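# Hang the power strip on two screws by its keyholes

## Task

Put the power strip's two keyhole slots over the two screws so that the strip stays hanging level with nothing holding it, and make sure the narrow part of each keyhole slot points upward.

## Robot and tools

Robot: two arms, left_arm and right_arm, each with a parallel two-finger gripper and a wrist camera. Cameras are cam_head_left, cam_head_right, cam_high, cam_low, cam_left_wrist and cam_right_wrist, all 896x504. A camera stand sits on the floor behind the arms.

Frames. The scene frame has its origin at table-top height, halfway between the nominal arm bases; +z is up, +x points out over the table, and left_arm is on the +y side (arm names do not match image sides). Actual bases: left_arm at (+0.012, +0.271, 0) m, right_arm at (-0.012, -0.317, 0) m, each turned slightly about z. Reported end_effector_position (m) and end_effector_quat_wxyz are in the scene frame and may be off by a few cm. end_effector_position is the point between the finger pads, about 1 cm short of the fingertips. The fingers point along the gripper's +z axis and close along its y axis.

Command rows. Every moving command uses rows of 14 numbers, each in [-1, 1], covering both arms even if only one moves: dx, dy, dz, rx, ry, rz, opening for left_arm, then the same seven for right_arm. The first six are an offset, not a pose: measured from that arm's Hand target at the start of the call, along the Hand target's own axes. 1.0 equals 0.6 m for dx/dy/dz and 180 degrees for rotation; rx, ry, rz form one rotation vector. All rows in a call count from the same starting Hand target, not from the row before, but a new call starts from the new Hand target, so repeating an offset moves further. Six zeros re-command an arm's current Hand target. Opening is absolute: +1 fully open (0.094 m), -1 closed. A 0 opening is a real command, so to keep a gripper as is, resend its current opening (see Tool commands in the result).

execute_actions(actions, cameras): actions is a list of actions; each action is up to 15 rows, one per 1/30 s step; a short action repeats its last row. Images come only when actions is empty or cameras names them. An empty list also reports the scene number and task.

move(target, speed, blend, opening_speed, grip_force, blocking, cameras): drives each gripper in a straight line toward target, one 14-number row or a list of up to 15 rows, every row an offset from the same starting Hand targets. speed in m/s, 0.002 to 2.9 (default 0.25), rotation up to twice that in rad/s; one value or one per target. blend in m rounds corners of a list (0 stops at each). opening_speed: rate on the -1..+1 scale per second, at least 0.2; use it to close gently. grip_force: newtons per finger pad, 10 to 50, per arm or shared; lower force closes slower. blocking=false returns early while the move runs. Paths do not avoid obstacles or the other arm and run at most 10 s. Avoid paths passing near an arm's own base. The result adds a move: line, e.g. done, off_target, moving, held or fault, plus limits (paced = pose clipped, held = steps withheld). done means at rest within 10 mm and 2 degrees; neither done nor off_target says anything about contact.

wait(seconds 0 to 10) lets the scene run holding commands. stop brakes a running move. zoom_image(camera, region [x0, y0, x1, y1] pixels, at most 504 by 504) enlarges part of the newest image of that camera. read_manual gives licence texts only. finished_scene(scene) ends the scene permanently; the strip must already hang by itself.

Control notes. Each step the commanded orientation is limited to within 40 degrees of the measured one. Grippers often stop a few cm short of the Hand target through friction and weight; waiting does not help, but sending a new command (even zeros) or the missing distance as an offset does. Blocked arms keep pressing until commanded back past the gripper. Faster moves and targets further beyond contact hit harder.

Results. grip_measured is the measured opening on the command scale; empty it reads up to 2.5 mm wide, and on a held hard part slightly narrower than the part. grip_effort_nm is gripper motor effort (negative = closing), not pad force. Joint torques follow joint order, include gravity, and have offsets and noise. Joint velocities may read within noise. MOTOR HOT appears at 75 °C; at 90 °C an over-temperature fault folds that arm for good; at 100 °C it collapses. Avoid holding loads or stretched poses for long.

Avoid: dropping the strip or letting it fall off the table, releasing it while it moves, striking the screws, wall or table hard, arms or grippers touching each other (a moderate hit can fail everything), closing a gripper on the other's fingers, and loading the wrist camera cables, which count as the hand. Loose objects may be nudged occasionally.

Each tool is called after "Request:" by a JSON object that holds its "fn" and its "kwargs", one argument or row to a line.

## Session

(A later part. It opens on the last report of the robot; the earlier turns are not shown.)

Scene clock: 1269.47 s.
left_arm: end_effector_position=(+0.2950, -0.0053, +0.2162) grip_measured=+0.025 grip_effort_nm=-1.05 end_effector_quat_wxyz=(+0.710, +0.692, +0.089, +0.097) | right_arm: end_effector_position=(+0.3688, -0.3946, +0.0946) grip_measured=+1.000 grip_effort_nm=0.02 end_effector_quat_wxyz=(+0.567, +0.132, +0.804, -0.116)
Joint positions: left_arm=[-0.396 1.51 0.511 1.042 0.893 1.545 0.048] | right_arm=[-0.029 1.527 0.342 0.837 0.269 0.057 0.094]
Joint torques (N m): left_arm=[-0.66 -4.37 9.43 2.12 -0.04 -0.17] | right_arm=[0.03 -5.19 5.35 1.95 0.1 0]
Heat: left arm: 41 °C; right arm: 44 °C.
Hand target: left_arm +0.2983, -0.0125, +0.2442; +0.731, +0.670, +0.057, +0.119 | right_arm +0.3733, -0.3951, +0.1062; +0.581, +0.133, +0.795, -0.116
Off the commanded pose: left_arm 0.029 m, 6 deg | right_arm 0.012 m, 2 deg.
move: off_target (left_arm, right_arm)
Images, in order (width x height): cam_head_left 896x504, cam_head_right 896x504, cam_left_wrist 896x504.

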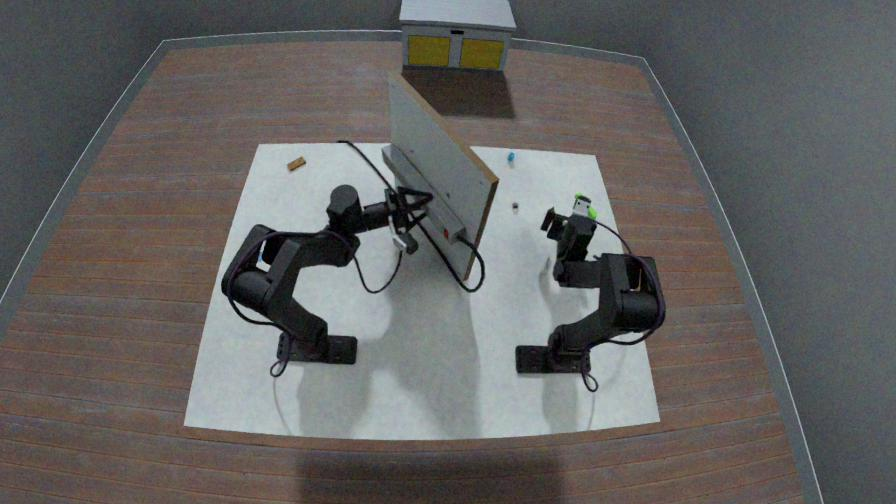

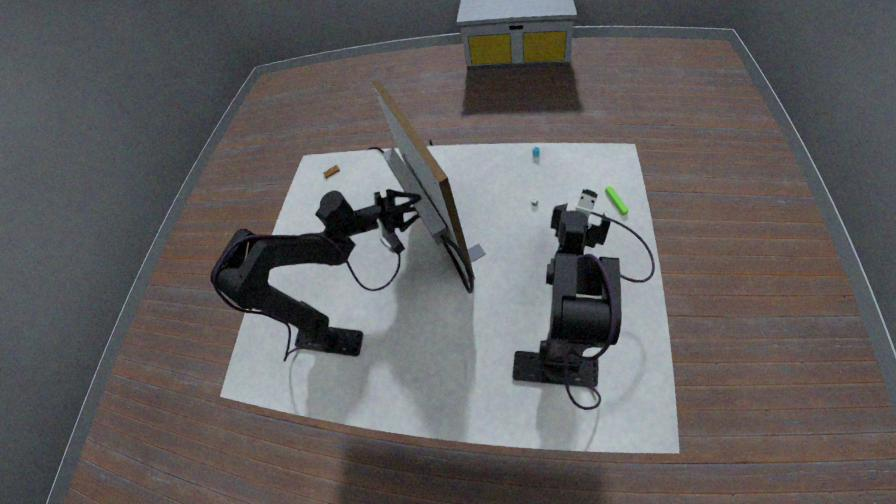

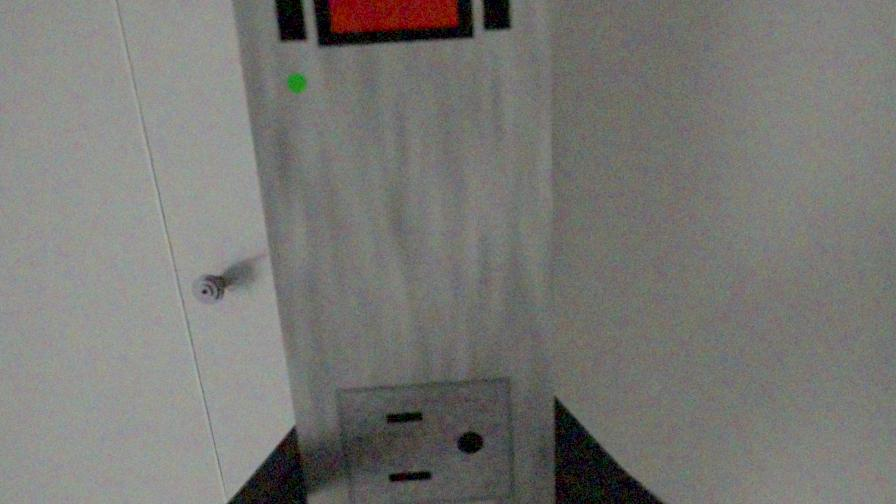

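Request:
{"fn": "move", "kwargs": {
  "target": [
    [-0.0147,0.007,-0.0268,0,0,0,-0.4,0,0,0,0,0,0,1],
    [-0.0055,0.1245,-0.016,-0.0112,-0.0155,-0.0014,-0.4,0,0,0,0,0,0,1]
  ],
  "speed": 0.05
}}

Scene clock: 1329.87 s.
left_arm: end_effector_position=(+0.2911, +0.0015, +0.2848) grip_measured=+0.025 grip_effort_nm=-1.05 end_effector_quat_wxyz=(+0.730, +0.673, +0.062, +0.097) | right_arm: end_effector_position=(+0.3688, -0.3946, +0.0946) grip_measured=+1.000 grip_effort_nm=0.02 end_effector_quat_wxyz=(+0.567, +0.132, +0.804, -0.116)
Joint positions: left_arm=[-0.362 1.36 0.633 0.877 0.963 1.488 0.048] | right_arm=[-0.029 1.527 0.342 0.837 0.269 0.057 0.094]
Joint torques (N m): left_arm=[0.43 -7.06 10.89 1.2 0.16 -0.39] | right_arm=[-0.05 -5.09 5.27 1.96 0.1 0]
Heat: left arm: 43 °C; right arm: 44 °C.
Hand target: left_arm +0.2854, +0.0015, +0.3171; +0.744, +0.660, +0.039, +0.102 | right_arm +0.3733, -0.3951, +0.1062; +0.581, +0.133, +0.795, -0.116
Off the commanded pose: left_arm 0.033 m, 3 deg | right_arm 0.012 m, 2 deg.
move: off_target (left_arm, right_arm)

Request:
{"fn": "move", "kwargs": {
  "target": [
    [0.004,-0.0017,0.0108,0,0,0,-0.4,0,0,0,0,0,0,1],
    [0.0015,-0.0347,0.0067,0,0,0,-0.4,0,0,0,0,0,0,1]
  ],
  "speed": 0.03,
  "blend": 0.003
}}

Scene clock: 1340.20 s.
left_arm: end_effector_position=(+0.2962, -0.0006, +0.2805) grip_measured=+0.025 grip_effort_nm=-1.05 end_effector_quat_wxyz=(+0.728, +0.676, +0.067, +0.092) | right_arm: end_effector_position=(+0.3688, -0.3946, +0.0946) grip_measured=+1.000 grip_effort_nm=0.02 end_effector_quat_wxyz=(+0.567, +0.132, +0.804, -0.116)
Joint positions: left_arm=[-0.362 1.386 0.646 0.876 0.963 1.488 0.048] | right_arm=[-0.029 1.527 0.342 0.837 0.269 0.057 0.094]
Joint torques (N m): left_arm=[-0.8 -4.34 7.05 2.12 -0.01 -0.26] | right_arm=[-0.05 -5.15 5.44 1.96 0.08 0.02]
Heat: left arm: 44 °C; right arm: 44 °C.
Hand target: left_arm +0.2892, -0.0045, +0.2971; +0.744, +0.660, +0.039, +0.102 | right_arm +0.3733, -0.3951, +0.1062; +0.581, +0.133, +0.795, -0.116
Off the commanded pose: left_arm 0.018 m, 4 deg | right_arm 0.012 m, 2 deg.
move: off_target (left_arm, right_arm)

Request:
{"fn": "move", "kwargs": {
  "target": [-0.0102,-0.0095,0.002,0,0,0,-0.4,0,0,0,0,0,0,1],
  "speed": 0.03
}}

Scene clock: 1347.60 s.
left_arm: end_effector_position=(+0.2909, -0.0039, +0.2759) grip_measured=+0.025 grip_effort_nm=-1.05 end_effector_quat_wxyz=(+0.728, +0.677, +0.065, +0.088) | right_arm: end_effector_position=(+0.3688, -0.3946, +0.0946) grip_measured=+1.000 grip_effort_nm=0.02 end_effector_quat_wxyz=(+0.567, +0.132, +0.804, -0.116)
Joint positions: left_arm=[-0.379 1.385 0.626 0.89 0.953 1.488 0.048] | right_arm=[-0.029 1.527 0.342 0.837 0.269 0.057 0.094]
Joint torques (N m): left_arm=[-0.95 -4.55 6.5 2.21 -0.08 -0.14] | right_arm=[0.05 -5.07 5.44 1.96 0.08 0.01]
Heat: left arm: 43 °C; right arm: 44 °C.
Hand target: left_arm +0.2840, -0.0076, +0.2912; +0.744, +0.660, +0.039, +0.102 | right_arm +0.3733, -0.3951, +0.1062; +0.581, +0.133, +0.795, -0.116
Off the commanded pose: left_arm 0.017 m, 4 deg | right_arm 0.012 m, 2 deg.
move: off_target (left_arm, right_arm)

Request:
{"fn": "move", "kwargs": {
  "target": [-0.0005,-0.0055,0.004,0,0,0,-0.4,0,0,0,0,0,0,1],
  "speed": 0.03
}}

Scene clock: 1353.67 s.
left_arm: end_effector_position=(+0.2909, -0.0061, +0.2755) grip_measured=+0.025 grip_effort_nm=-1.05 end_effector_quat_wxyz=(+0.729, +0.675, +0.064, +0.089) | right_arm: end_effector_position=(+0.3688, -0.3946, +0.0946) grip_measured=+1.000 grip_effort_nm=0.02 end_effector_quat_wxyz=(+0.567, +0.132, +0.804, -0.116)
Joint positions: left_arm=[-0.386 1.392 0.626 0.903 0.946 1.488 0.048] | right_arm=[-0.029 1.527 0.342 0.837 0.269 0.057 0.094]
Joint torques (N m): left_arm=[-1.03 -4.16 6.39 2.17 -0.11 -0.12] | right_arm=[0.01 -5.15 5.34 1.97 0.08 0]
Heat: left arm: 44 °C; right arm: 44 °C.
Hand target: left_arm +0.2845, -0.0103, +0.2882; +0.744, +0.660, +0.039, +0.102 | right_arm +0.3733, -0.3951, +0.1062; +0.581, +0.133, +0.795, -0.116
Off the commanded pose: left_arm 0.015 m, 4 deg | right_arm 0.012 m, 2 deg.
move: off_target (left_arm, right_arm)

Request:
{"fn": "move", "kwargs": {
  "target": [0.0105,-0.007,-0.003,0,0,0,-0.4,0,0,0,0,0,0,1],
  "speed": 0.03
}}

Scene clock: 1357.67 s.
left_arm: end_effector_position=(+0.2927, -0.0073, +0.2740) grip_measured=+0.025 grip_effort_nm=-1.05 end_effector_quat_wxyz=(+0.732, +0.672, +0.055, +0.093) | right_arm: end_effector_position=(+0.3688, -0.3946, +0.0946) grip_measured=+1.000 grip_effort_nm=0.02 end_effector_quat_wxyz=(+0.567, +0.132, +0.804, -0.116)
Joint positions: left_arm=[-0.385 1.42 0.626 0.95 0.954 1.488 0.048] | right_arm=[-0.029 1.527 0.342 0.837 0.269 0.057 0.094]
Joint torques (N m): left_arm=[0.2 -3.96 6.74 2.01 -0.04 -0.23] | right_arm=[-0.05 -5.15 5.48 1.97 0.09 0.01]
Heat: left arm: 43 °C; right arm: 44 °C.
Hand target: left_arm +0.2908, -0.0078, +0.2843; +0.744, +0.660, +0.039, +0.102 | right_arm +0.3733, -0.3951, +0.1062; +0.581, +0.133, +0.795, -0.116
Off the commanded pose: left_arm 0.010 m, 3 deg | right_arm 0.012 m, 2 deg.
move: off_target (left_arm, right_arm)

Request:
{"fn": "move", "kwargs": {
  "target": [0.005,-0.003,0.001,0,0,0,-0.4,0,0,0,0,0,0,1],
  "speed": 0.03,
  "cameras": ["cam_head_right","cam_head_left"]
}}

Request:
{"fn": "zoom_image", "kwargs": {
  "camera": "cam_head_right",
  "region": [350, 120, 490, 280]
}}

Request:
{"fn": "zoom_image", "kwargs": {
  "camera": "cam_head_left",
  "region": [370, 120, 510, 280]
}}

Scene clock: 1362.43 s.
left_arm: end_effector_position=(+0.2931, -0.0071, +0.2729) grip_measured=+0.025 grip_effort_nm=-1.05 end_effector_quat_wxyz=(+0.734, +0.671, +0.048, +0.093) | right_arm: end_effector_position=(+0.3688, -0.3946, +0.0946) grip_measured=+1.000 grip_effort_nm=0.02 end_effector_quat_wxyz=(+0.567, +0.132, +0.804, -0.116)
Joint positions: left_arm=[-0.38 1.435 0.626 0.976 0.968 1.488 0.048] | right_arm=[-0.029 1.527 0.342 0.837 0.269 0.057 0.094]
Joint torques (N m): left_arm=[0.18 -3.82 7.12 1.86 -0.16 -0.26] | right_arm=[-0.01 -5.12 5.35 1.98 0.09 0.01]
Heat: left arm: 43 °C; right arm: 44 °C.
Hand target: left_arm +0.2940, -0.0079, +0.2828; +0.744, +0.659, +0.039, +0.103 | right_arm +0.3733, -0.3951, +0.1062; +0.581, +0.133, +0.795, -0.116
Off the commanded pose: left_arm 0.010 m, 2 deg | right_arm 0.012 m, 2 deg.
move: off_target (right_arm)
Images, in order (width x height): cam_head_left 896x504, cam_head_right 896x504.

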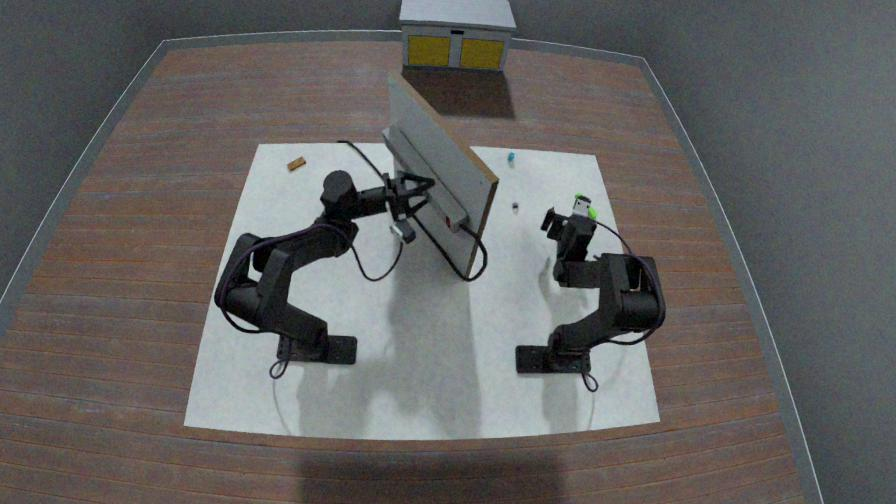

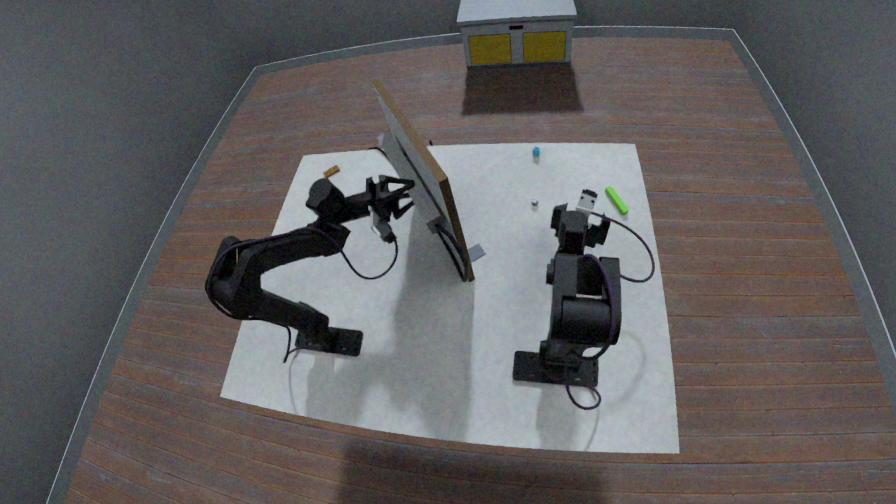

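Scaled by 3.150.

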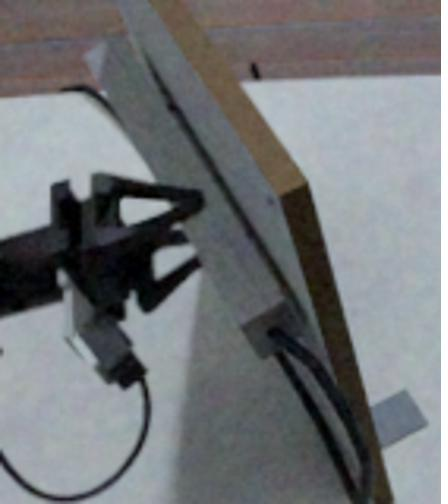

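Scaled by 3.150.

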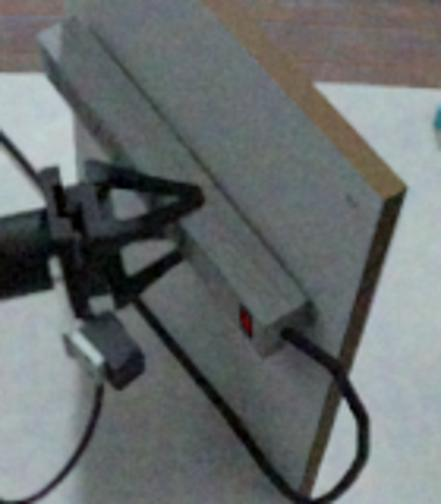

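Request:
{"fn": "zoom_image", "kwargs": {
  "camera": "cam_head_right",
  "region": [370, 125, 430, 185]
}}

Request:
{"fn": "zoom_image", "kwargs": {
  "camera": "cam_head_right",
  "region": [405, 170, 465, 230]
}}

Scaled by 8.400.

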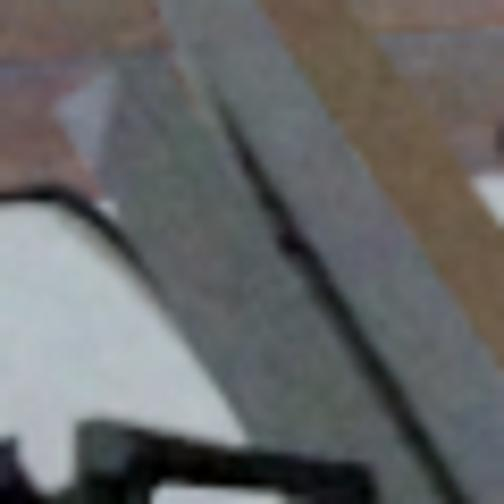

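Scaled by 8.400.

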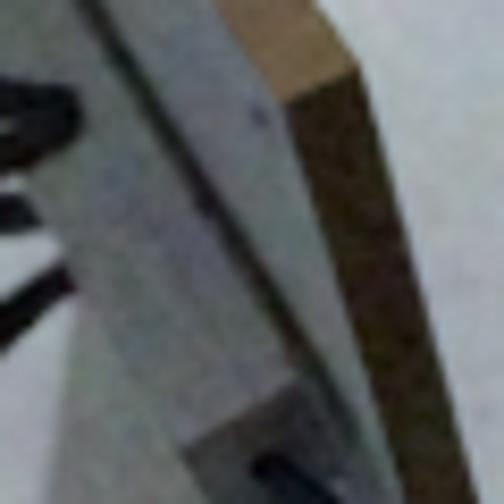

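Request:
{"fn": "move", "kwargs": {
  "target": [0.0107,0.0328,0.0012,0.007,0,-0.005,-0.4,0,0,0,0,0,0,1],
  "speed": 0.04
}}

Scene clock: 1399.73 s.
left_arm: end_effector_position=(+0.2982, -0.0049, +0.2705) grip_measured=+0.025 grip_effort_nm=-1.05 end_effector_quat_wxyz=(+0.726, +0.680, +0.064, +0.080) | right_arm: end_effector_position=(+0.3688, -0.3946, +0.0946) grip_measured=+1.000 grip_effort_nm=0.02 end_effector_quat_wxyz=(+0.567, +0.132, +0.804, -0.116)
Joint positions: left_arm=[-0.366 1.429 0.649 0.899 0.979 1.488 0.048] | right_arm=[-0.029 1.527 0.342 0.837 0.269 0.057 0.094]
Joint torques (N m): left_arm=[0.5 -7.28 11.12 1.08 -0.02 -0.2] | right_arm=[-0.03 -5.07 5.37 2 0.08 0]
Heat: left arm: 42 °C; right arm: 44 °C.
Hand target: left_arm +0.2984, -0.0052, +0.3029; +0.737, +0.667, +0.045, +0.096 | right_arm +0.3733, -0.3951, +0.1062; +0.581, +0.133, +0.795, -0.116
Off the commanded pose: left_arm 0.032 m, 3 deg | right_arm 0.012 m, 2 deg.
move: off_target (left_arm, right_arm)

Request:
{"fn": "move", "kwargs": {
  "target": [0.0008,0.0165,0.0015,-0.003,0.003,0.002,-0.4,0,0,0,0,0,0,1],
  "speed": 0.04
}}

Scene clock: 1404.80 s.
left_arm: end_effector_position=(+0.2980, -0.0048, +0.2744) grip_measured=+0.025 grip_effort_nm=-1.05 end_effector_quat_wxyz=(+0.724, +0.682, +0.067, +0.078) | right_arm: end_effector_position=(+0.3688, -0.3946, +0.0946) grip_measured=+1.000 grip_effort_nm=0.02 end_effector_quat_wxyz=(+0.567, +0.132, +0.804, -0.116)
Joint positions: left_arm=[-0.366 1.414 0.661 0.863 0.978 1.488 0.048] | right_arm=[-0.029 1.527 0.342 0.837 0.269 0.057 0.094]
Joint torques (N m): left_arm=[0.12 -7.71 11.49 1.23 -0.19 -0.25] | right_arm=[0.02 -5 5.38 1.98 0.1 0]
Heat: left arm: 42 °C; right arm: 44 °C.
Hand target: left_arm +0.2982, -0.0051, +0.3128; +0.740, +0.664, +0.046, +0.102 | right_arm +0.3733, -0.3951, +0.1062; +0.581, +0.133, +0.795, -0.116
Off the commanded pose: left_arm 0.038 m, 5 deg | right_arm 0.012 m, 2 deg.
move: off_target (left_arm, right_arm)

Request:
{"fn": "move", "kwargs": {
  "target": [0.0024,0.0155,0.012,0.003,0,0.004,-0.4,0,0,0,0,0,0,1],
  "speed": 0.04
}}

Scene clock: 1409.90 s.
left_arm: end_effector_position=(+0.2983, -0.0052, +0.2756) grip_measured=+0.025 grip_effort_nm=-1.05 end_effector_quat_wxyz=(+0.716, +0.690, +0.075, +0.070) | right_arm: end_effector_position=(+0.3688, -0.3946, +0.0946) grip_measured=+1.000 grip_effort_nm=0.02 end_effector_quat_wxyz=(+0.567, +0.132, +0.804, -0.116)
Joint positions: left_arm=[-0.366 1.394 0.685 0.773 0.98 1.508 0.048] | right_arm=[-0.029 1.527 0.342 0.837 0.269 0.057 0.094]
Joint torques (N m): left_arm=[-0.91 -7.19 13.23 1.36 -0.34 -0.14] | right_arm=[0.01 -5.14 5.31 1.96 0.1 0]
Heat: left arm: 42 °C; right arm: 44 °C.
Hand target: left_arm +0.3003, -0.0108, +0.3229; +0.736, +0.667, +0.042, +0.106 | right_arm +0.3733, -0.3951, +0.1062; +0.581, +0.133, +0.795, -0.116
Off the commanded pose: left_arm 0.048 m, 7 deg | right_arm 0.012 m, 2 deg.
move: off_target (left_arm, right_arm)

Request:
{"fn": "wait", "kwargs": {
  "seconds": 0.1,
  "cameras": ["cam_head_left","cam_head_right","cam_left_wrist"]
}}

Request:
{"fn": "zoom_image", "kwargs": {
  "camera": "cam_head_right",
  "region": [370, 120, 470, 220]
}}

Request:
{"fn": "zoom_image", "kwargs": {
  "camera": "cam_head_left",
  "region": [370, 120, 490, 240]
}}

Scene clock: 1417.27 s.
left_arm: end_effector_position=(+0.2983, -0.0052, +0.2756) grip_measured=+0.025 grip_effort_nm=-1.05 end_effector_quat_wxyz=(+0.716, +0.690, +0.075, +0.070) | right_arm: end_effector_position=(+0.3688, -0.3946, +0.0946) grip_measured=+1.000 grip_effort_nm=0.02 end_effector_quat_wxyz=(+0.567, +0.132, +0.804, -0.116)
Joint positions: left_arm=[-0.366 1.394 0.685 0.773 0.98 1.508 0.048] | right_arm=[-0.029 1.527 0.342 0.837 0.269 0.057 0.094]
Joint torques (N m): left_arm=[-0.95 -7.32 13.2 1.4 -0.32 -0.16] | right_arm=[-0.18 -5.08 5.49 1.98 0.12 0.02]
Heat: left arm: 44 °C; right arm: 44 °C.
Hand target: left_arm +0.3003, -0.0108, +0.3230; +0.736, +0.667, +0.042, +0.106 | right_arm +0.3733, -0.3951, +0.1062; +0.581, +0.133, +0.795, -0.116
Tool commands: left_gripper/opening=-0.4 right_gripper/opening=+1.0
Off the commanded pose: left_arm 0.048 m, 7 deg | right_arm 0.012 m, 2 deg.
wait: 0.10 s; at rest from the start
Images, in order (width x height): cam_head_left 896x504, cam_head_right 896x504, cam_left_wrist 896x504.

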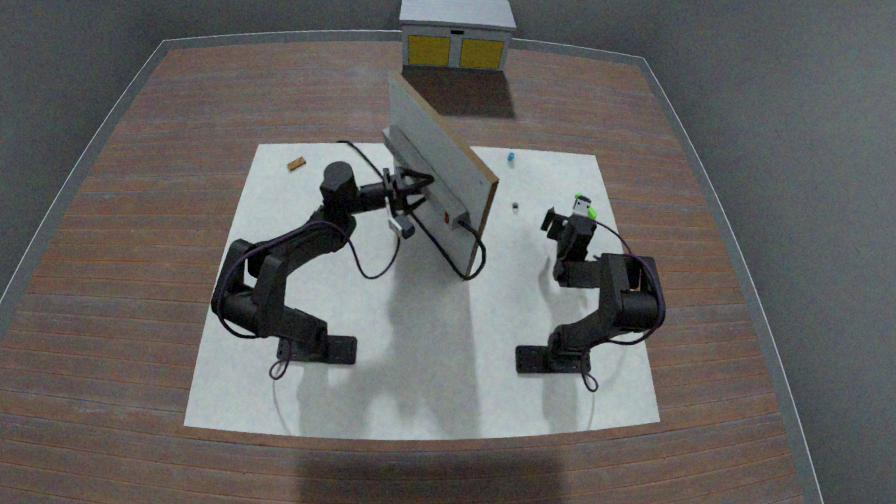

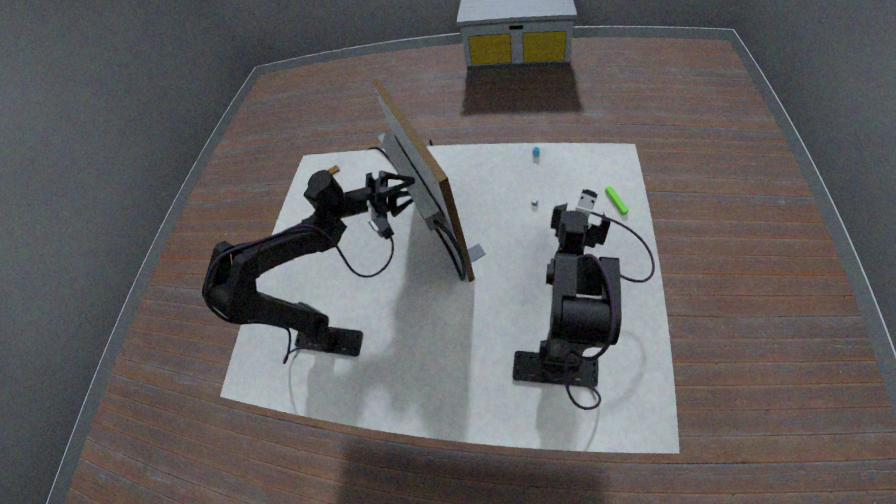

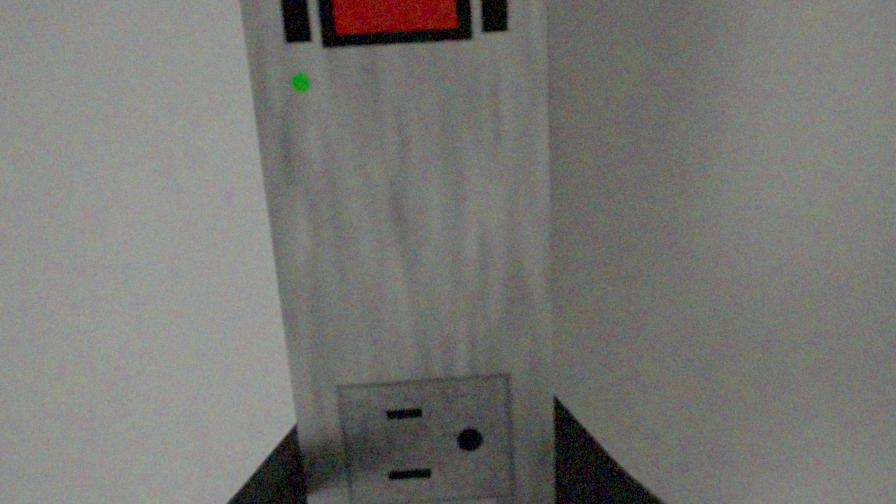

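Scaled by 5.040.

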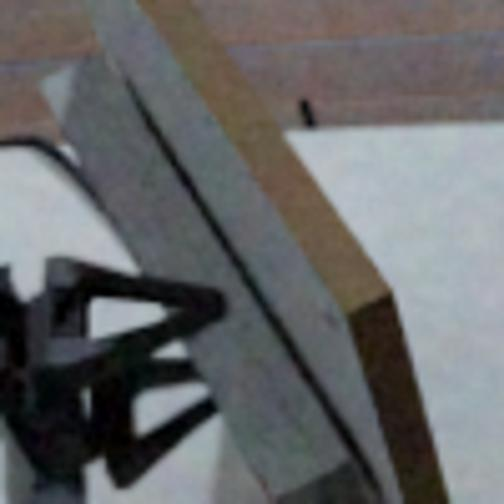

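Scaled by 4.200.

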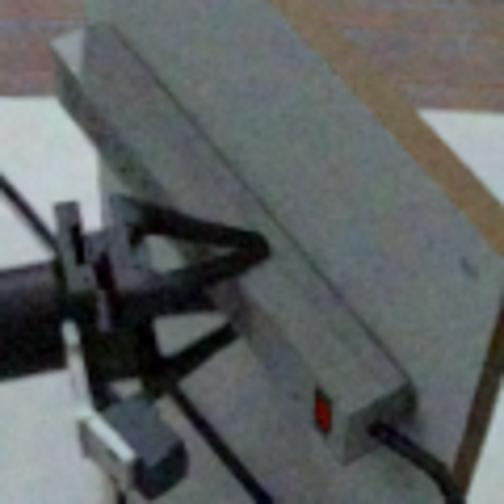

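Request:
{"fn": "move", "kwargs": {
  "target": [-0.006,-0.018,-0.03,0,0,0,-0.4,0,0,0,0,0,0,1],
  "speed": 0.03,
  "cameras": ["cam_head_left","cam_head_right"]
}}

Request:
{"fn": "zoom_image", "kwargs": {
  "camera": "cam_head_right",
  "region": [370, 120, 470, 220]
}}

Scene clock: 1422.77 s.
left_arm: end_effector_position=(+0.3029, +0.0031, +0.2791) grip_measured=+0.025 grip_effort_nm=-1.05 end_effector_quat_wxyz=(+0.717, +0.688, +0.078, +0.080) | right_arm: end_effector_position=(+0.3688, -0.3946, +0.0946) grip_measured=+1.000 grip_effort_nm=0.02 end_effector_quat_wxyz=(+0.567, +0.132, +0.804, -0.116)
Joint positions: left_arm=[-0.339 1.383 0.685 0.771 0.988 1.508 0.048] | right_arm=[-0.029 1.527 0.342 0.837 0.269 0.057 0.094]
Joint torques (N m): left_arm=[0.23 -7.39 7.9 2 0.07 -0.22] | right_arm=[0.01 -5.12 5.44 1.96 0.08 0.01]
Heat: left arm: 44 °C; right arm: 44 °C.
Hand target: left_arm +0.2942, +0.0050, +0.3100; +0.736, +0.667, +0.042, +0.106 | right_arm +0.3733, -0.3951, +0.1062; +0.581, +0.133, +0.795, -0.116
Off the commanded pose: left_arm 0.032 m, 6 deg | right_arm 0.012 m, 2 deg.
move: off_target (left_arm, right_arm)
Images, in order (width x height): cam_head_left 896x504, cam_head_right 896x504.

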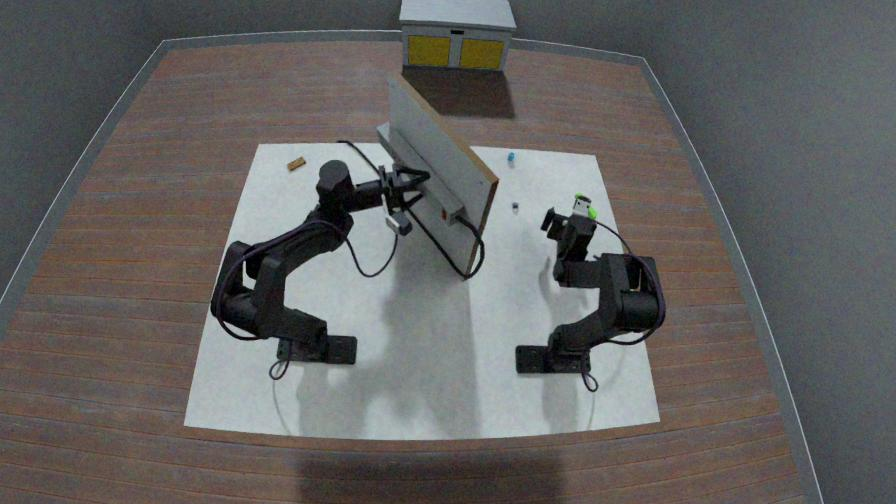

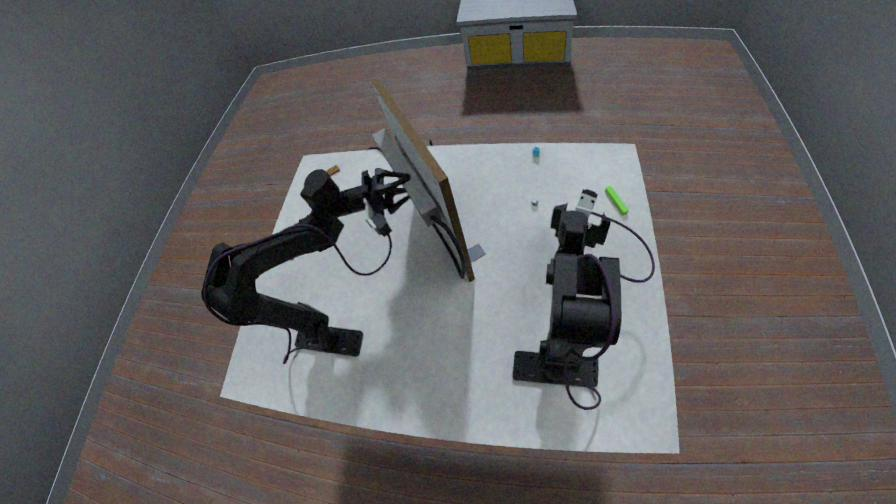

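Scaled by 5.040.

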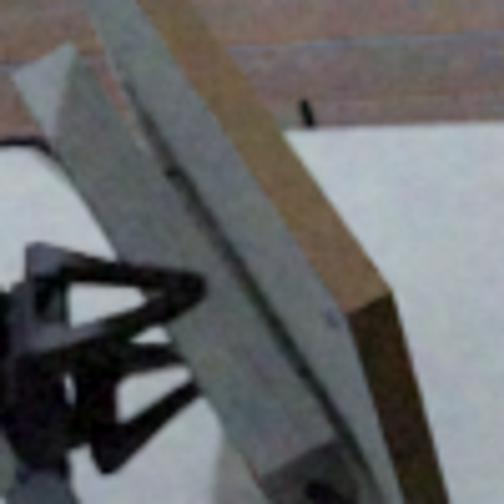

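Request:
{"fn": "move", "kwargs": {
  "target": [-0.0115,0.0085,0.0077,-0.013,-0.01,0.006,-0.4,0,0,0,0,0,0,1],
  "speed": 0.04,
  "cameras": ["cam_head_left","cam_head_right"]
}}

Request:
{"fn": "zoom_image", "kwargs": {
  "camera": "cam_head_left",
  "region": [370, 120, 490, 240]
}}

Scene clock: 1442.63 s.
left_arm: end_effector_position=(+0.3003, +0.0032, +0.2946) grip_measured=+0.025 grip_effort_nm=-1.05 end_effector_quat_wxyz=(+0.732, +0.672, +0.056, +0.098) | right_arm: end_effector_position=(+0.3688, -0.3946, +0.0946) grip_measured=+1.000 grip_effort_nm=0.02 end_effector_quat_wxyz=(+0.567, +0.132, +0.804, -0.116)
Joint positions: left_arm=[-0.34 1.383 0.685 0.864 0.991 1.481 0.048] | right_arm=[-0.029 1.527 0.342 0.837 0.269 0.057 0.094]
Joint torques (N m): left_arm=[-0.98 -5.46 7.16 2.08 0.11 -0.4] | right_arm=[-0.09 -5.03 5.5 1.97 0.1 0.01]
Heat: left arm: 43 °C; right arm: 44 °C.
Hand target: left_arm +0.2879, -0.0005, +0.3151; +0.749, +0.654, +0.022, +0.104 | right_arm +0.3733, -0.3951, +0.1062; +0.581, +0.133, +0.795, -0.116
Off the commanded pose: left_arm 0.024 m, 5 deg | right_arm 0.012 m, 2 deg.
move: off_target (left_arm, right_arm)
Images, in order (width x height): cam_head_left 896x504, cam_head_right 896x504.

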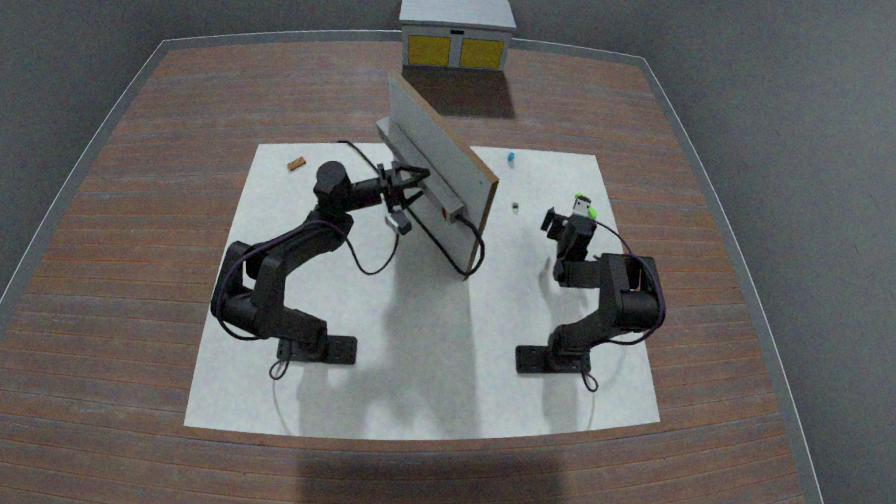

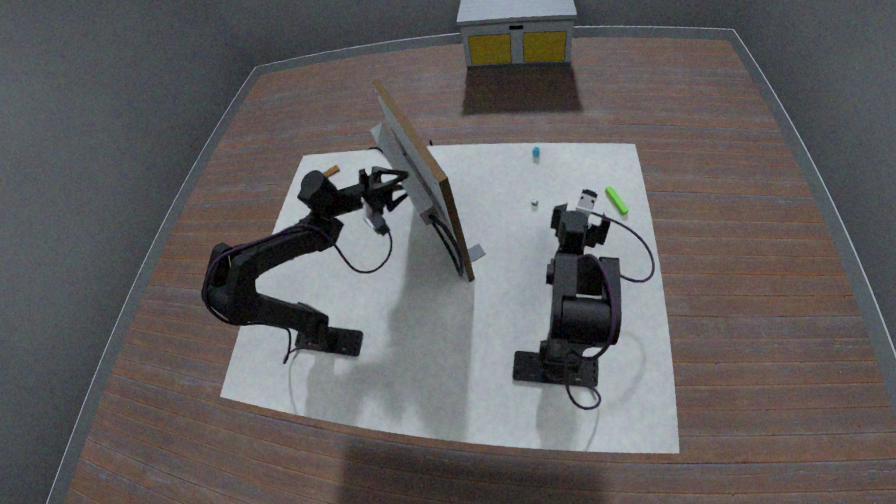

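Scaled by 4.200.

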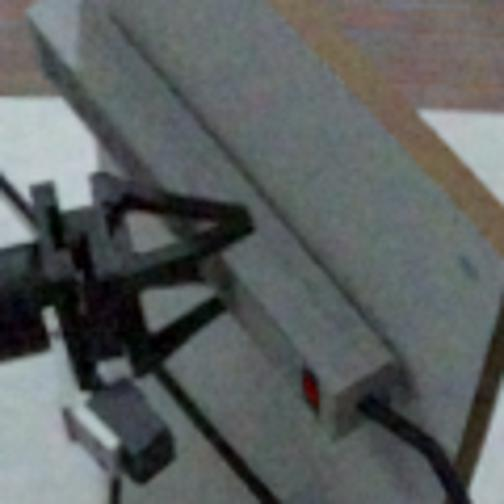

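Request:
{"fn": "move", "kwargs": {
  "target": [-0.0137,-0.0243,0.0135,0.004,0,0,-0.4,0,0,0,0,0,0,1],
  "speed": 0.04,
  "cameras": ["cam_head_left","cam_head_right"]
}}

Request:
{"fn": "zoom_image", "kwargs": {
  "camera": "cam_head_left",
  "region": [440, 190, 480, 230]
}}

Request:
{"fn": "zoom_image", "kwargs": {
  "camera": "cam_head_left",
  "region": [375, 115, 415, 155]
}}

Request:
{"fn": "zoom_image", "kwargs": {
  "camera": "cam_head_right",
  "region": [370, 120, 470, 220]
}}

Scene clock: 1470.90 s.
left_arm: end_effector_position=(+0.2917, -0.0059, +0.2879) grip_measured=+0.025 grip_effort_nm=-1.05 end_effector_quat_wxyz=(+0.732, +0.674, +0.052, +0.091) | right_arm: end_effector_position=(+0.3688, -0.3946, +0.0946) grip_measured=+1.000 grip_effort_nm=0.02 end_effector_quat_wxyz=(+0.567, +0.132, +0.804, -0.116)
Joint positions: left_arm=[-0.379 1.383 0.662 0.874 0.968 1.491 0.048] | right_arm=[-0.029 1.527 0.342 0.837 0.269 0.057 0.094]
Joint torques (N m): left_arm=[-1.44 -4.41 6.56 2.05 -0.11 -0.08] | right_arm=[-0.02 -5.01 5.33 1.99 0.09 0]
Heat: left arm: 43 °C; right arm: 44 °C.
Hand target: left_arm +0.2831, -0.0117, +0.3010; +0.745, +0.659, +0.023, +0.103 | right_arm +0.3733, -0.3951, +0.1062; +0.581, +0.133, +0.795, -0.116
Off the commanded pose: left_arm 0.017 m, 4 deg | right_arm 0.012 m, 2 deg.
move: off_target (left_arm, right_arm)
Images, in order (width x height): cam_head_left 896x504, cam_head_right 896x504.

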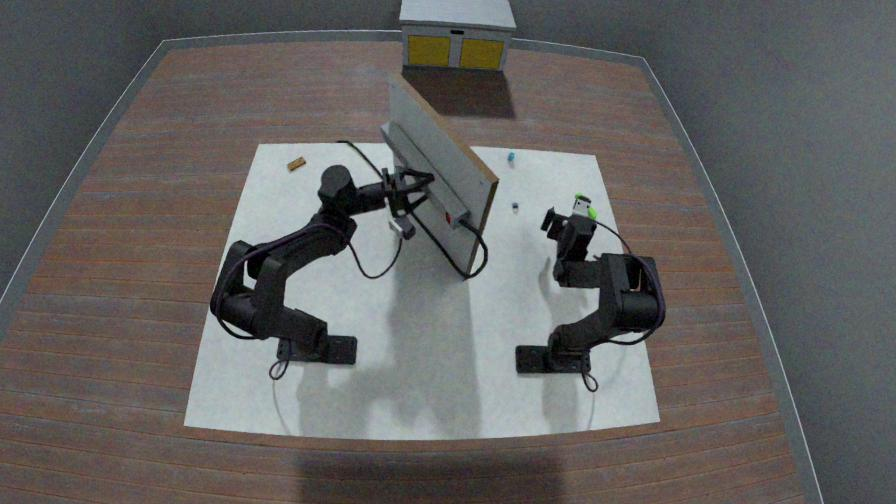

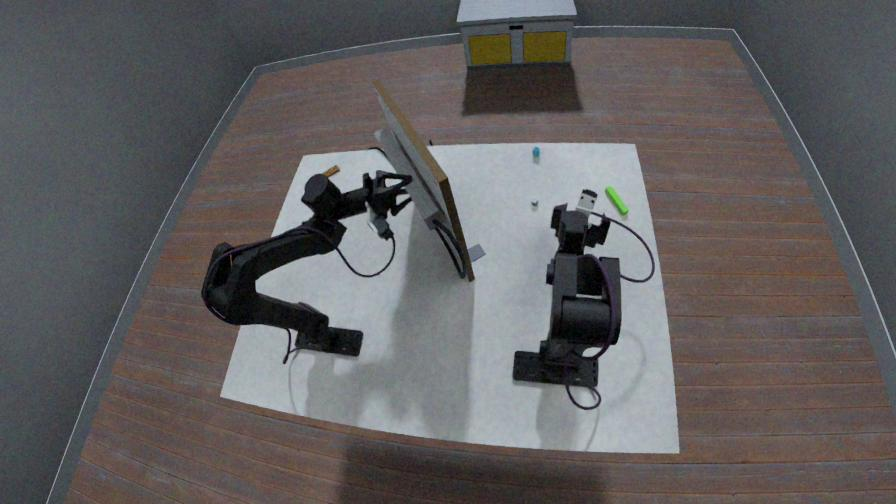

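Scaled by 12.600.

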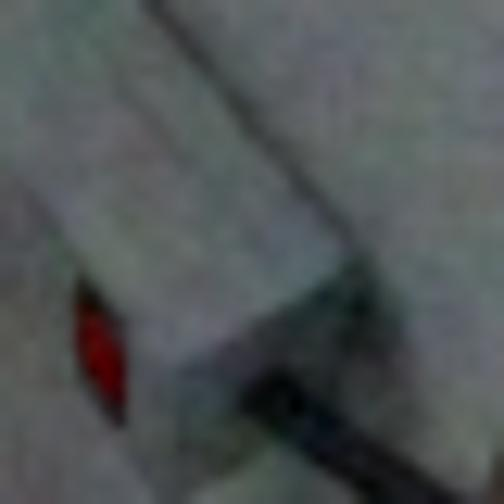

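Scaled by 12.600.

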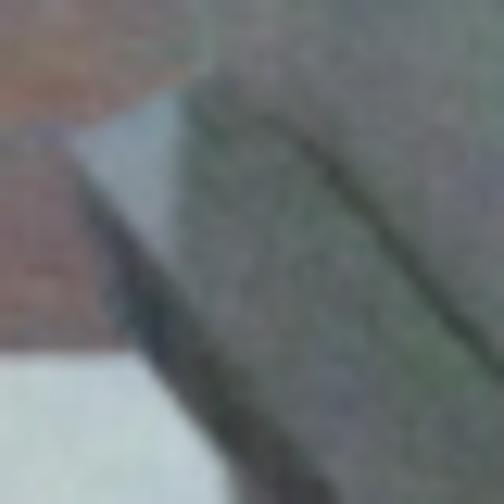

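Scaled by 5.040.

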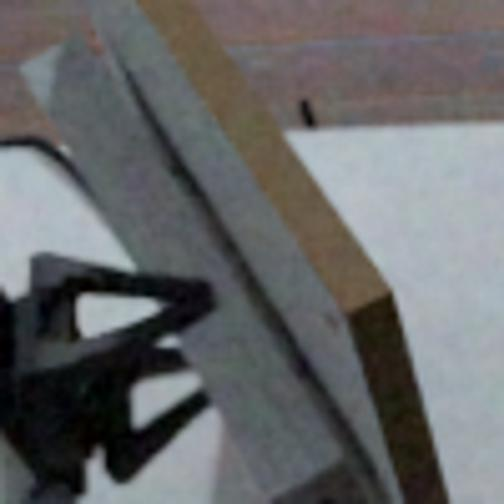

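Request:
{"fn": "move", "kwargs": {
  "target": [0.001,-0.012,0.012,0,0,-0.006,-0.4,0,0,0,0,0,0,1],
  "speed": 0.04
}}

Request:
{"fn": "move", "kwargs": {
  "target": [0.001,-0.003,0.01,0,0,0,-0.4,0,0,0,0,0,0,1],
  "speed": 0.04,
  "cameras": ["cam_head_left","cam_head_right"]
}}

Request:
{"fn": "zoom_image", "kwargs": {
  "camera": "cam_head_left",
  "region": [440, 190, 480, 230]
}}

Request:
{"fn": "zoom_image", "kwargs": {
  "camera": "cam_head_left",
  "region": [375, 115, 415, 155]
}}

Request:
{"fn": "zoom_image", "kwargs": {
  "camera": "cam_head_right",
  "region": [370, 120, 470, 220]
}}

Scene clock: 1518.13 s.
left_arm: end_effector_position=(+0.2928, -0.0060, +0.2878) grip_measured=+0.025 grip_effort_nm=-1.05 end_effector_quat_wxyz=(+0.736, +0.669, +0.048, +0.097) | right_arm: end_effector_position=(+0.3688, -0.3946, +0.0946) grip_measured=+1.000 grip_effort_nm=0.02 end_effector_quat_wxyz=(+0.567, +0.132, +0.804, -0.116)
Joint positions: left_arm=[-0.379 1.398 0.655 0.922 0.964 1.484 0.048] | right_arm=[-0.029 1.527 0.342 0.837 0.269 0.057 0.094]
Joint torques (N m): left_arm=[-3.11 -3.02 7.28 1.81 -0.33 -0.12] | right_arm=[-0.12 -5.15 5.45 1.96 0.09 0.02]
Heat: left arm: 45 °C; right arm: 44 °C.
Hand target: left_arm +0.2858, -0.0195, +0.2949; +0.746, +0.659, +0.029, +0.096 | right_arm +0.3733, -0.3951, +0.1062; +0.581, +0.133, +0.795, -0.116
Off the commanded pose: left_arm 0.017 m, 3 deg | right_arm 0.012 m, 2 deg.
move: off_target (left_arm, right_arm)

Scene clock: 1519.13 s.
left_arm: end_effector_position=(+0.2930, -0.0065, +0.2875) grip_measured=+0.025 grip_effort_nm=-1.05 end_effector_quat_wxyz=(+0.737, +0.668, +0.044, +0.098) | right_arm: end_effector_position=(+0.3688, -0.3946, +0.0946) grip_measured=+1.000 grip_effort_nm=0.02 end_effector_quat_wxyz=(+0.567, +0.132, +0.804, -0.116)
Joint positions: left_arm=[-0.379 1.406 0.655 0.937 0.968 1.484 0.048] | right_arm=[-0.029 1.527 0.342 0.837 0.269 0.057 0.094]
Joint torques (N m): left_arm=[-4.25 -2.44 8.12 1.68 -0.55 -0.06] | right_arm=[-0.17 -5.01 5.42 1.96 0.05 0.01]
Heat: left arm: 45 °C; right arm: 44 °C.
Hand target: left_arm +0.2876, -0.0254, +0.2940; +0.746, +0.659, +0.029, +0.096 | right_arm +0.3733, -0.3951, +0.1062; +0.581, +0.133, +0.795, -0.116
Off the commanded pose: left_arm 0.021 m, 2 deg | right_arm 0.012 m, 2 deg.
move: off_target (left_arm, right_arm)
Images, in order (width x height): cam_head_left 896x504, cam_head_right 896x504.

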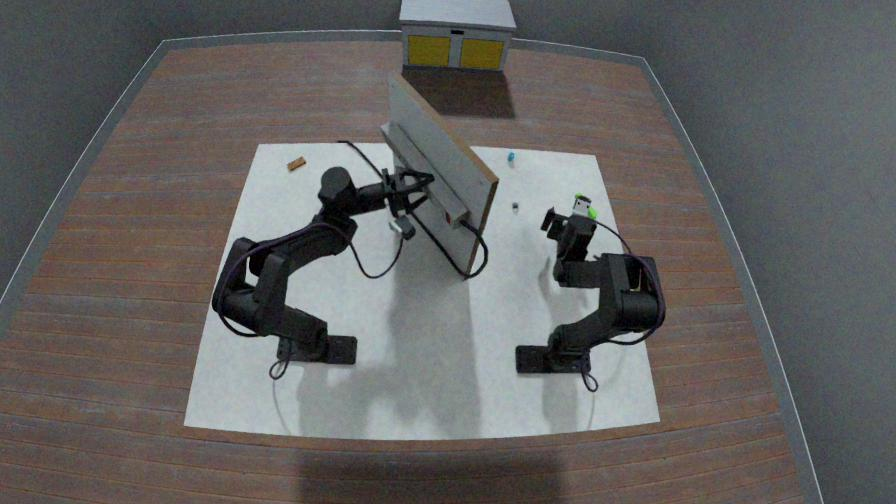

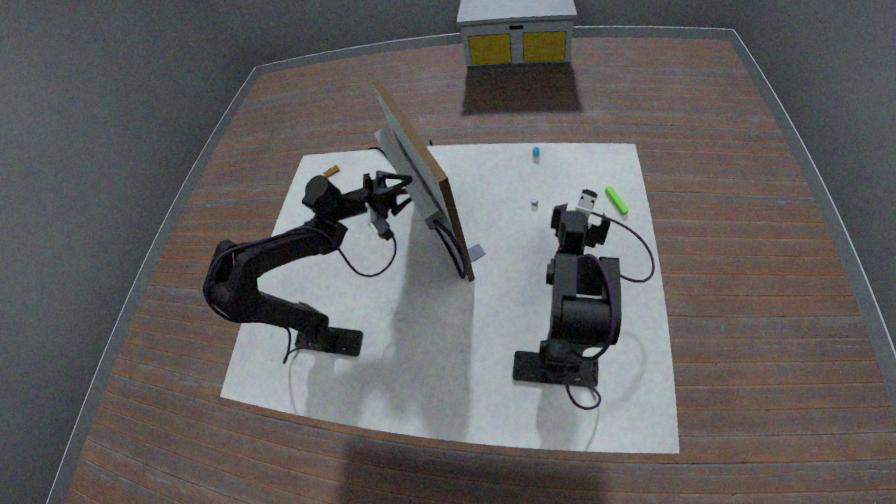

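Scaled by 12.600.

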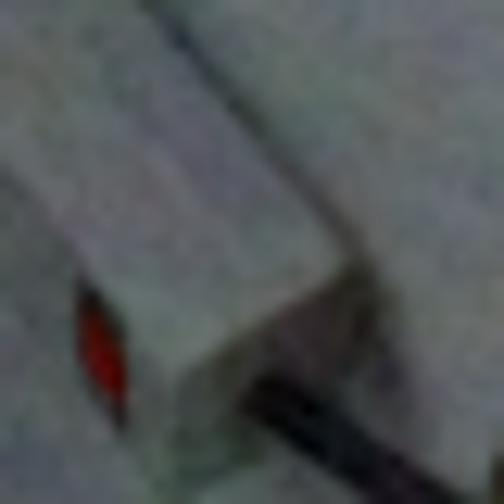

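Scaled by 12.600.

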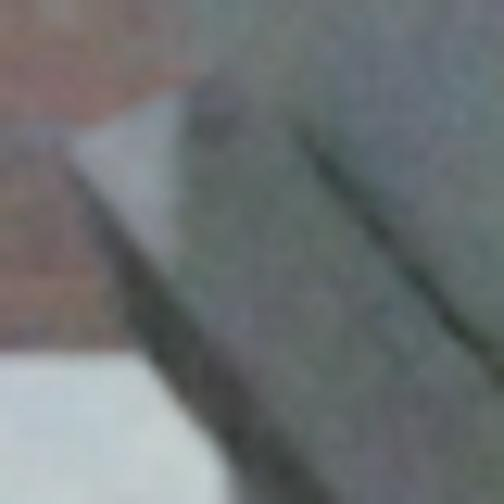

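Scaled by 5.040.

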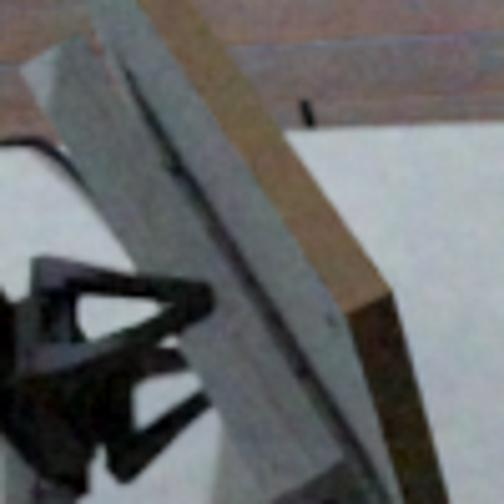

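Request:
{"fn": "move", "kwargs": {
  "target": [
    [-0.002,0,-0.0422,0,0,0,-0.4,0,0,0,0,0,0,1],
    [0.0087,-0.0188,-0.0422,0.012,0,-0.014,-0.4,0,0,0,0,0,0,1]
  ],
  "speed": 0.05
}}

Scene clock: 1540.80 s.
left_arm: end_effector_position=(+0.2912, +0.0002, +0.2714) grip_measured=+0.025 grip_effort_nm=-1.05 end_effector_quat_wxyz=(+0.731, +0.675, +0.054, +0.086) | right_arm: end_effector_position=(+0.3688, -0.3946, +0.0946) grip_measured=+1.000 grip_effort_nm=0.02 end_effector_quat_wxyz=(+0.567, +0.132, +0.804, -0.116)
Joint positions: left_arm=[-0.356 1.412 0.615 0.949 0.996 1.48 0.048] | right_arm=[-0.029 1.527 0.342 0.837 0.269 0.057 0.094]
Joint torques (N m): left_arm=[0.42 -4.34 7.97 1.3 0.13 -0.23] | right_arm=[-0.16 -5.18 5.39 1.97 0.09 0.01]
Heat: left arm: 44 °C; right arm: 44 °C.
Hand target: left_arm +0.2895, -0.0010, +0.2800; +0.735, +0.672, +0.045, +0.079 | right_arm +0.3733, -0.3951, +0.1062; +0.581, +0.133, +0.795, -0.116
Off the commanded pose: left_arm 0.009 m, 1 deg | right_arm 0.012 m, 2 deg.
move: off_target (right_arm)

Request:
{"fn": "move", "kwargs": {
  "target": [0.0117,-0.0017,0.0115,0,0,-0.003,-0.4,0,0,0,0,0,0,1],
  "speed": 0.04
}}

Scene clock: 1547.80 s.
left_arm: end_effector_position=(+0.2962, -0.0018, +0.2588) grip_measured=+0.025 grip_effort_nm=-1.05 end_effector_quat_wxyz=(+0.725, +0.682, +0.066, +0.074) | right_arm: end_effector_position=(+0.3688, -0.3946, +0.0946) grip_measured=+1.000 grip_effort_nm=0.02 end_effector_quat_wxyz=(+0.567, +0.132, +0.804, -0.116)
Joint positions: left_arm=[-0.356 1.449 0.615 0.949 0.996 1.48 0.048] | right_arm=[-0.029 1.527 0.342 0.837 0.269 0.057 0.094]
Joint torques (N m): left_arm=[-0.12 -4.62 10.51 1.37 0.08 -0.32] | right_arm=[-0.16 -5.04 5.48 1.96 0.08 0.02]
Heat: left arm: 42 °C; right arm: 44 °C.
Hand target: left_arm +0.2977, -0.0066, +0.2799; +0.736, +0.671, +0.048, +0.076 | right_arm +0.3733, -0.3951, +0.1062; +0.581, +0.133, +0.795, -0.116
Off the commanded pose: left_arm 0.022 m, 3 deg | right_arm 0.012 m, 2 deg.
move: off_target (left_arm, right_arm)

Request:
{"fn": "move", "kwargs": {
  "target": [0.0038,0.0408,0.0102,0,0,0.004,-0.4,0,0,0,0,0,0,1],
  "speed": 0.04
}}

Scene clock: 1553.40 s.
left_arm: end_effector_position=(+0.3005, -0.0030, +0.2673) grip_measured=+0.025 grip_effort_nm=-1.05 end_effector_quat_wxyz=(+0.721, +0.686, +0.069, +0.069) | right_arm: end_effector_position=(+0.3688, -0.3946, +0.0946) grip_measured=+1.000 grip_effort_nm=0.02 end_effector_quat_wxyz=(+0.567, +0.132, +0.804, -0.116)
Joint positions: left_arm=[-0.353 1.435 0.662 0.863 1.003 1.489 0.048] | right_arm=[-0.029 1.527 0.342 0.837 0.269 0.057 0.094]
Joint torques (N m): left_arm=[-1.01 -6.91 12.59 1.11 -0.06 -0.33] | right_arm=[-0.12 -5.07 5.5 2.03 0.06 0.02]
Heat: left arm: 43 °C; right arm: 44 °C.
Hand target: left_arm +0.2999, -0.0101, +0.3048; +0.735, +0.672, +0.044, +0.081 | right_arm +0.3733, -0.3951, +0.1062; +0.581, +0.133, +0.795, -0.116
Off the commanded pose: left_arm 0.038 m, 4 deg | right_arm 0.012 m, 2 deg.
move: off_target (left_arm, right_arm)

Request:
{"fn": "move", "kwargs": {
  "target": [-0.0055,0.0198,0.0043,0,0,0.003,-0.4,0,0,0,0,0,0,1],
  "speed": 0.04
}}

Scene clock: 1558.47 s.
left_arm: end_effector_position=(+0.3002, -0.0029, +0.2712) grip_measured=+0.025 grip_effort_nm=-1.05 end_effector_quat_wxyz=(+0.715, +0.692, +0.080, +0.059) | right_arm: end_effector_position=(+0.3688, -0.3946, +0.0946) grip_measured=+1.000 grip_effort_nm=0.02 end_effector_quat_wxyz=(+0.567, +0.132, +0.804, -0.116)
Joint positions: left_arm=[-0.353 1.409 0.685 0.779 1.003 1.491 0.048] | right_arm=[-0.029 1.527 0.342 0.837 0.269 0.057 0.094]
Joint torques (N m): left_arm=[-1.73 -7.64 12.92 1.36 -0.17 -0.2] | right_arm=[-0.05 -5.07 5.42 1.98 0.11 -0.02]
Heat: left arm: 44 °C; right arm: 44 °C.
Hand target: left_arm +0.2964, -0.0122, +0.3168; +0.735, +0.672, +0.041, +0.084 | right_arm +0.3733, -0.3951, +0.1062; +0.581, +0.133, +0.795, -0.116
Off the commanded pose: left_arm 0.047 m, 6 deg | right_arm 0.012 m, 2 deg.
move: off_target (left_arm, right_arm)


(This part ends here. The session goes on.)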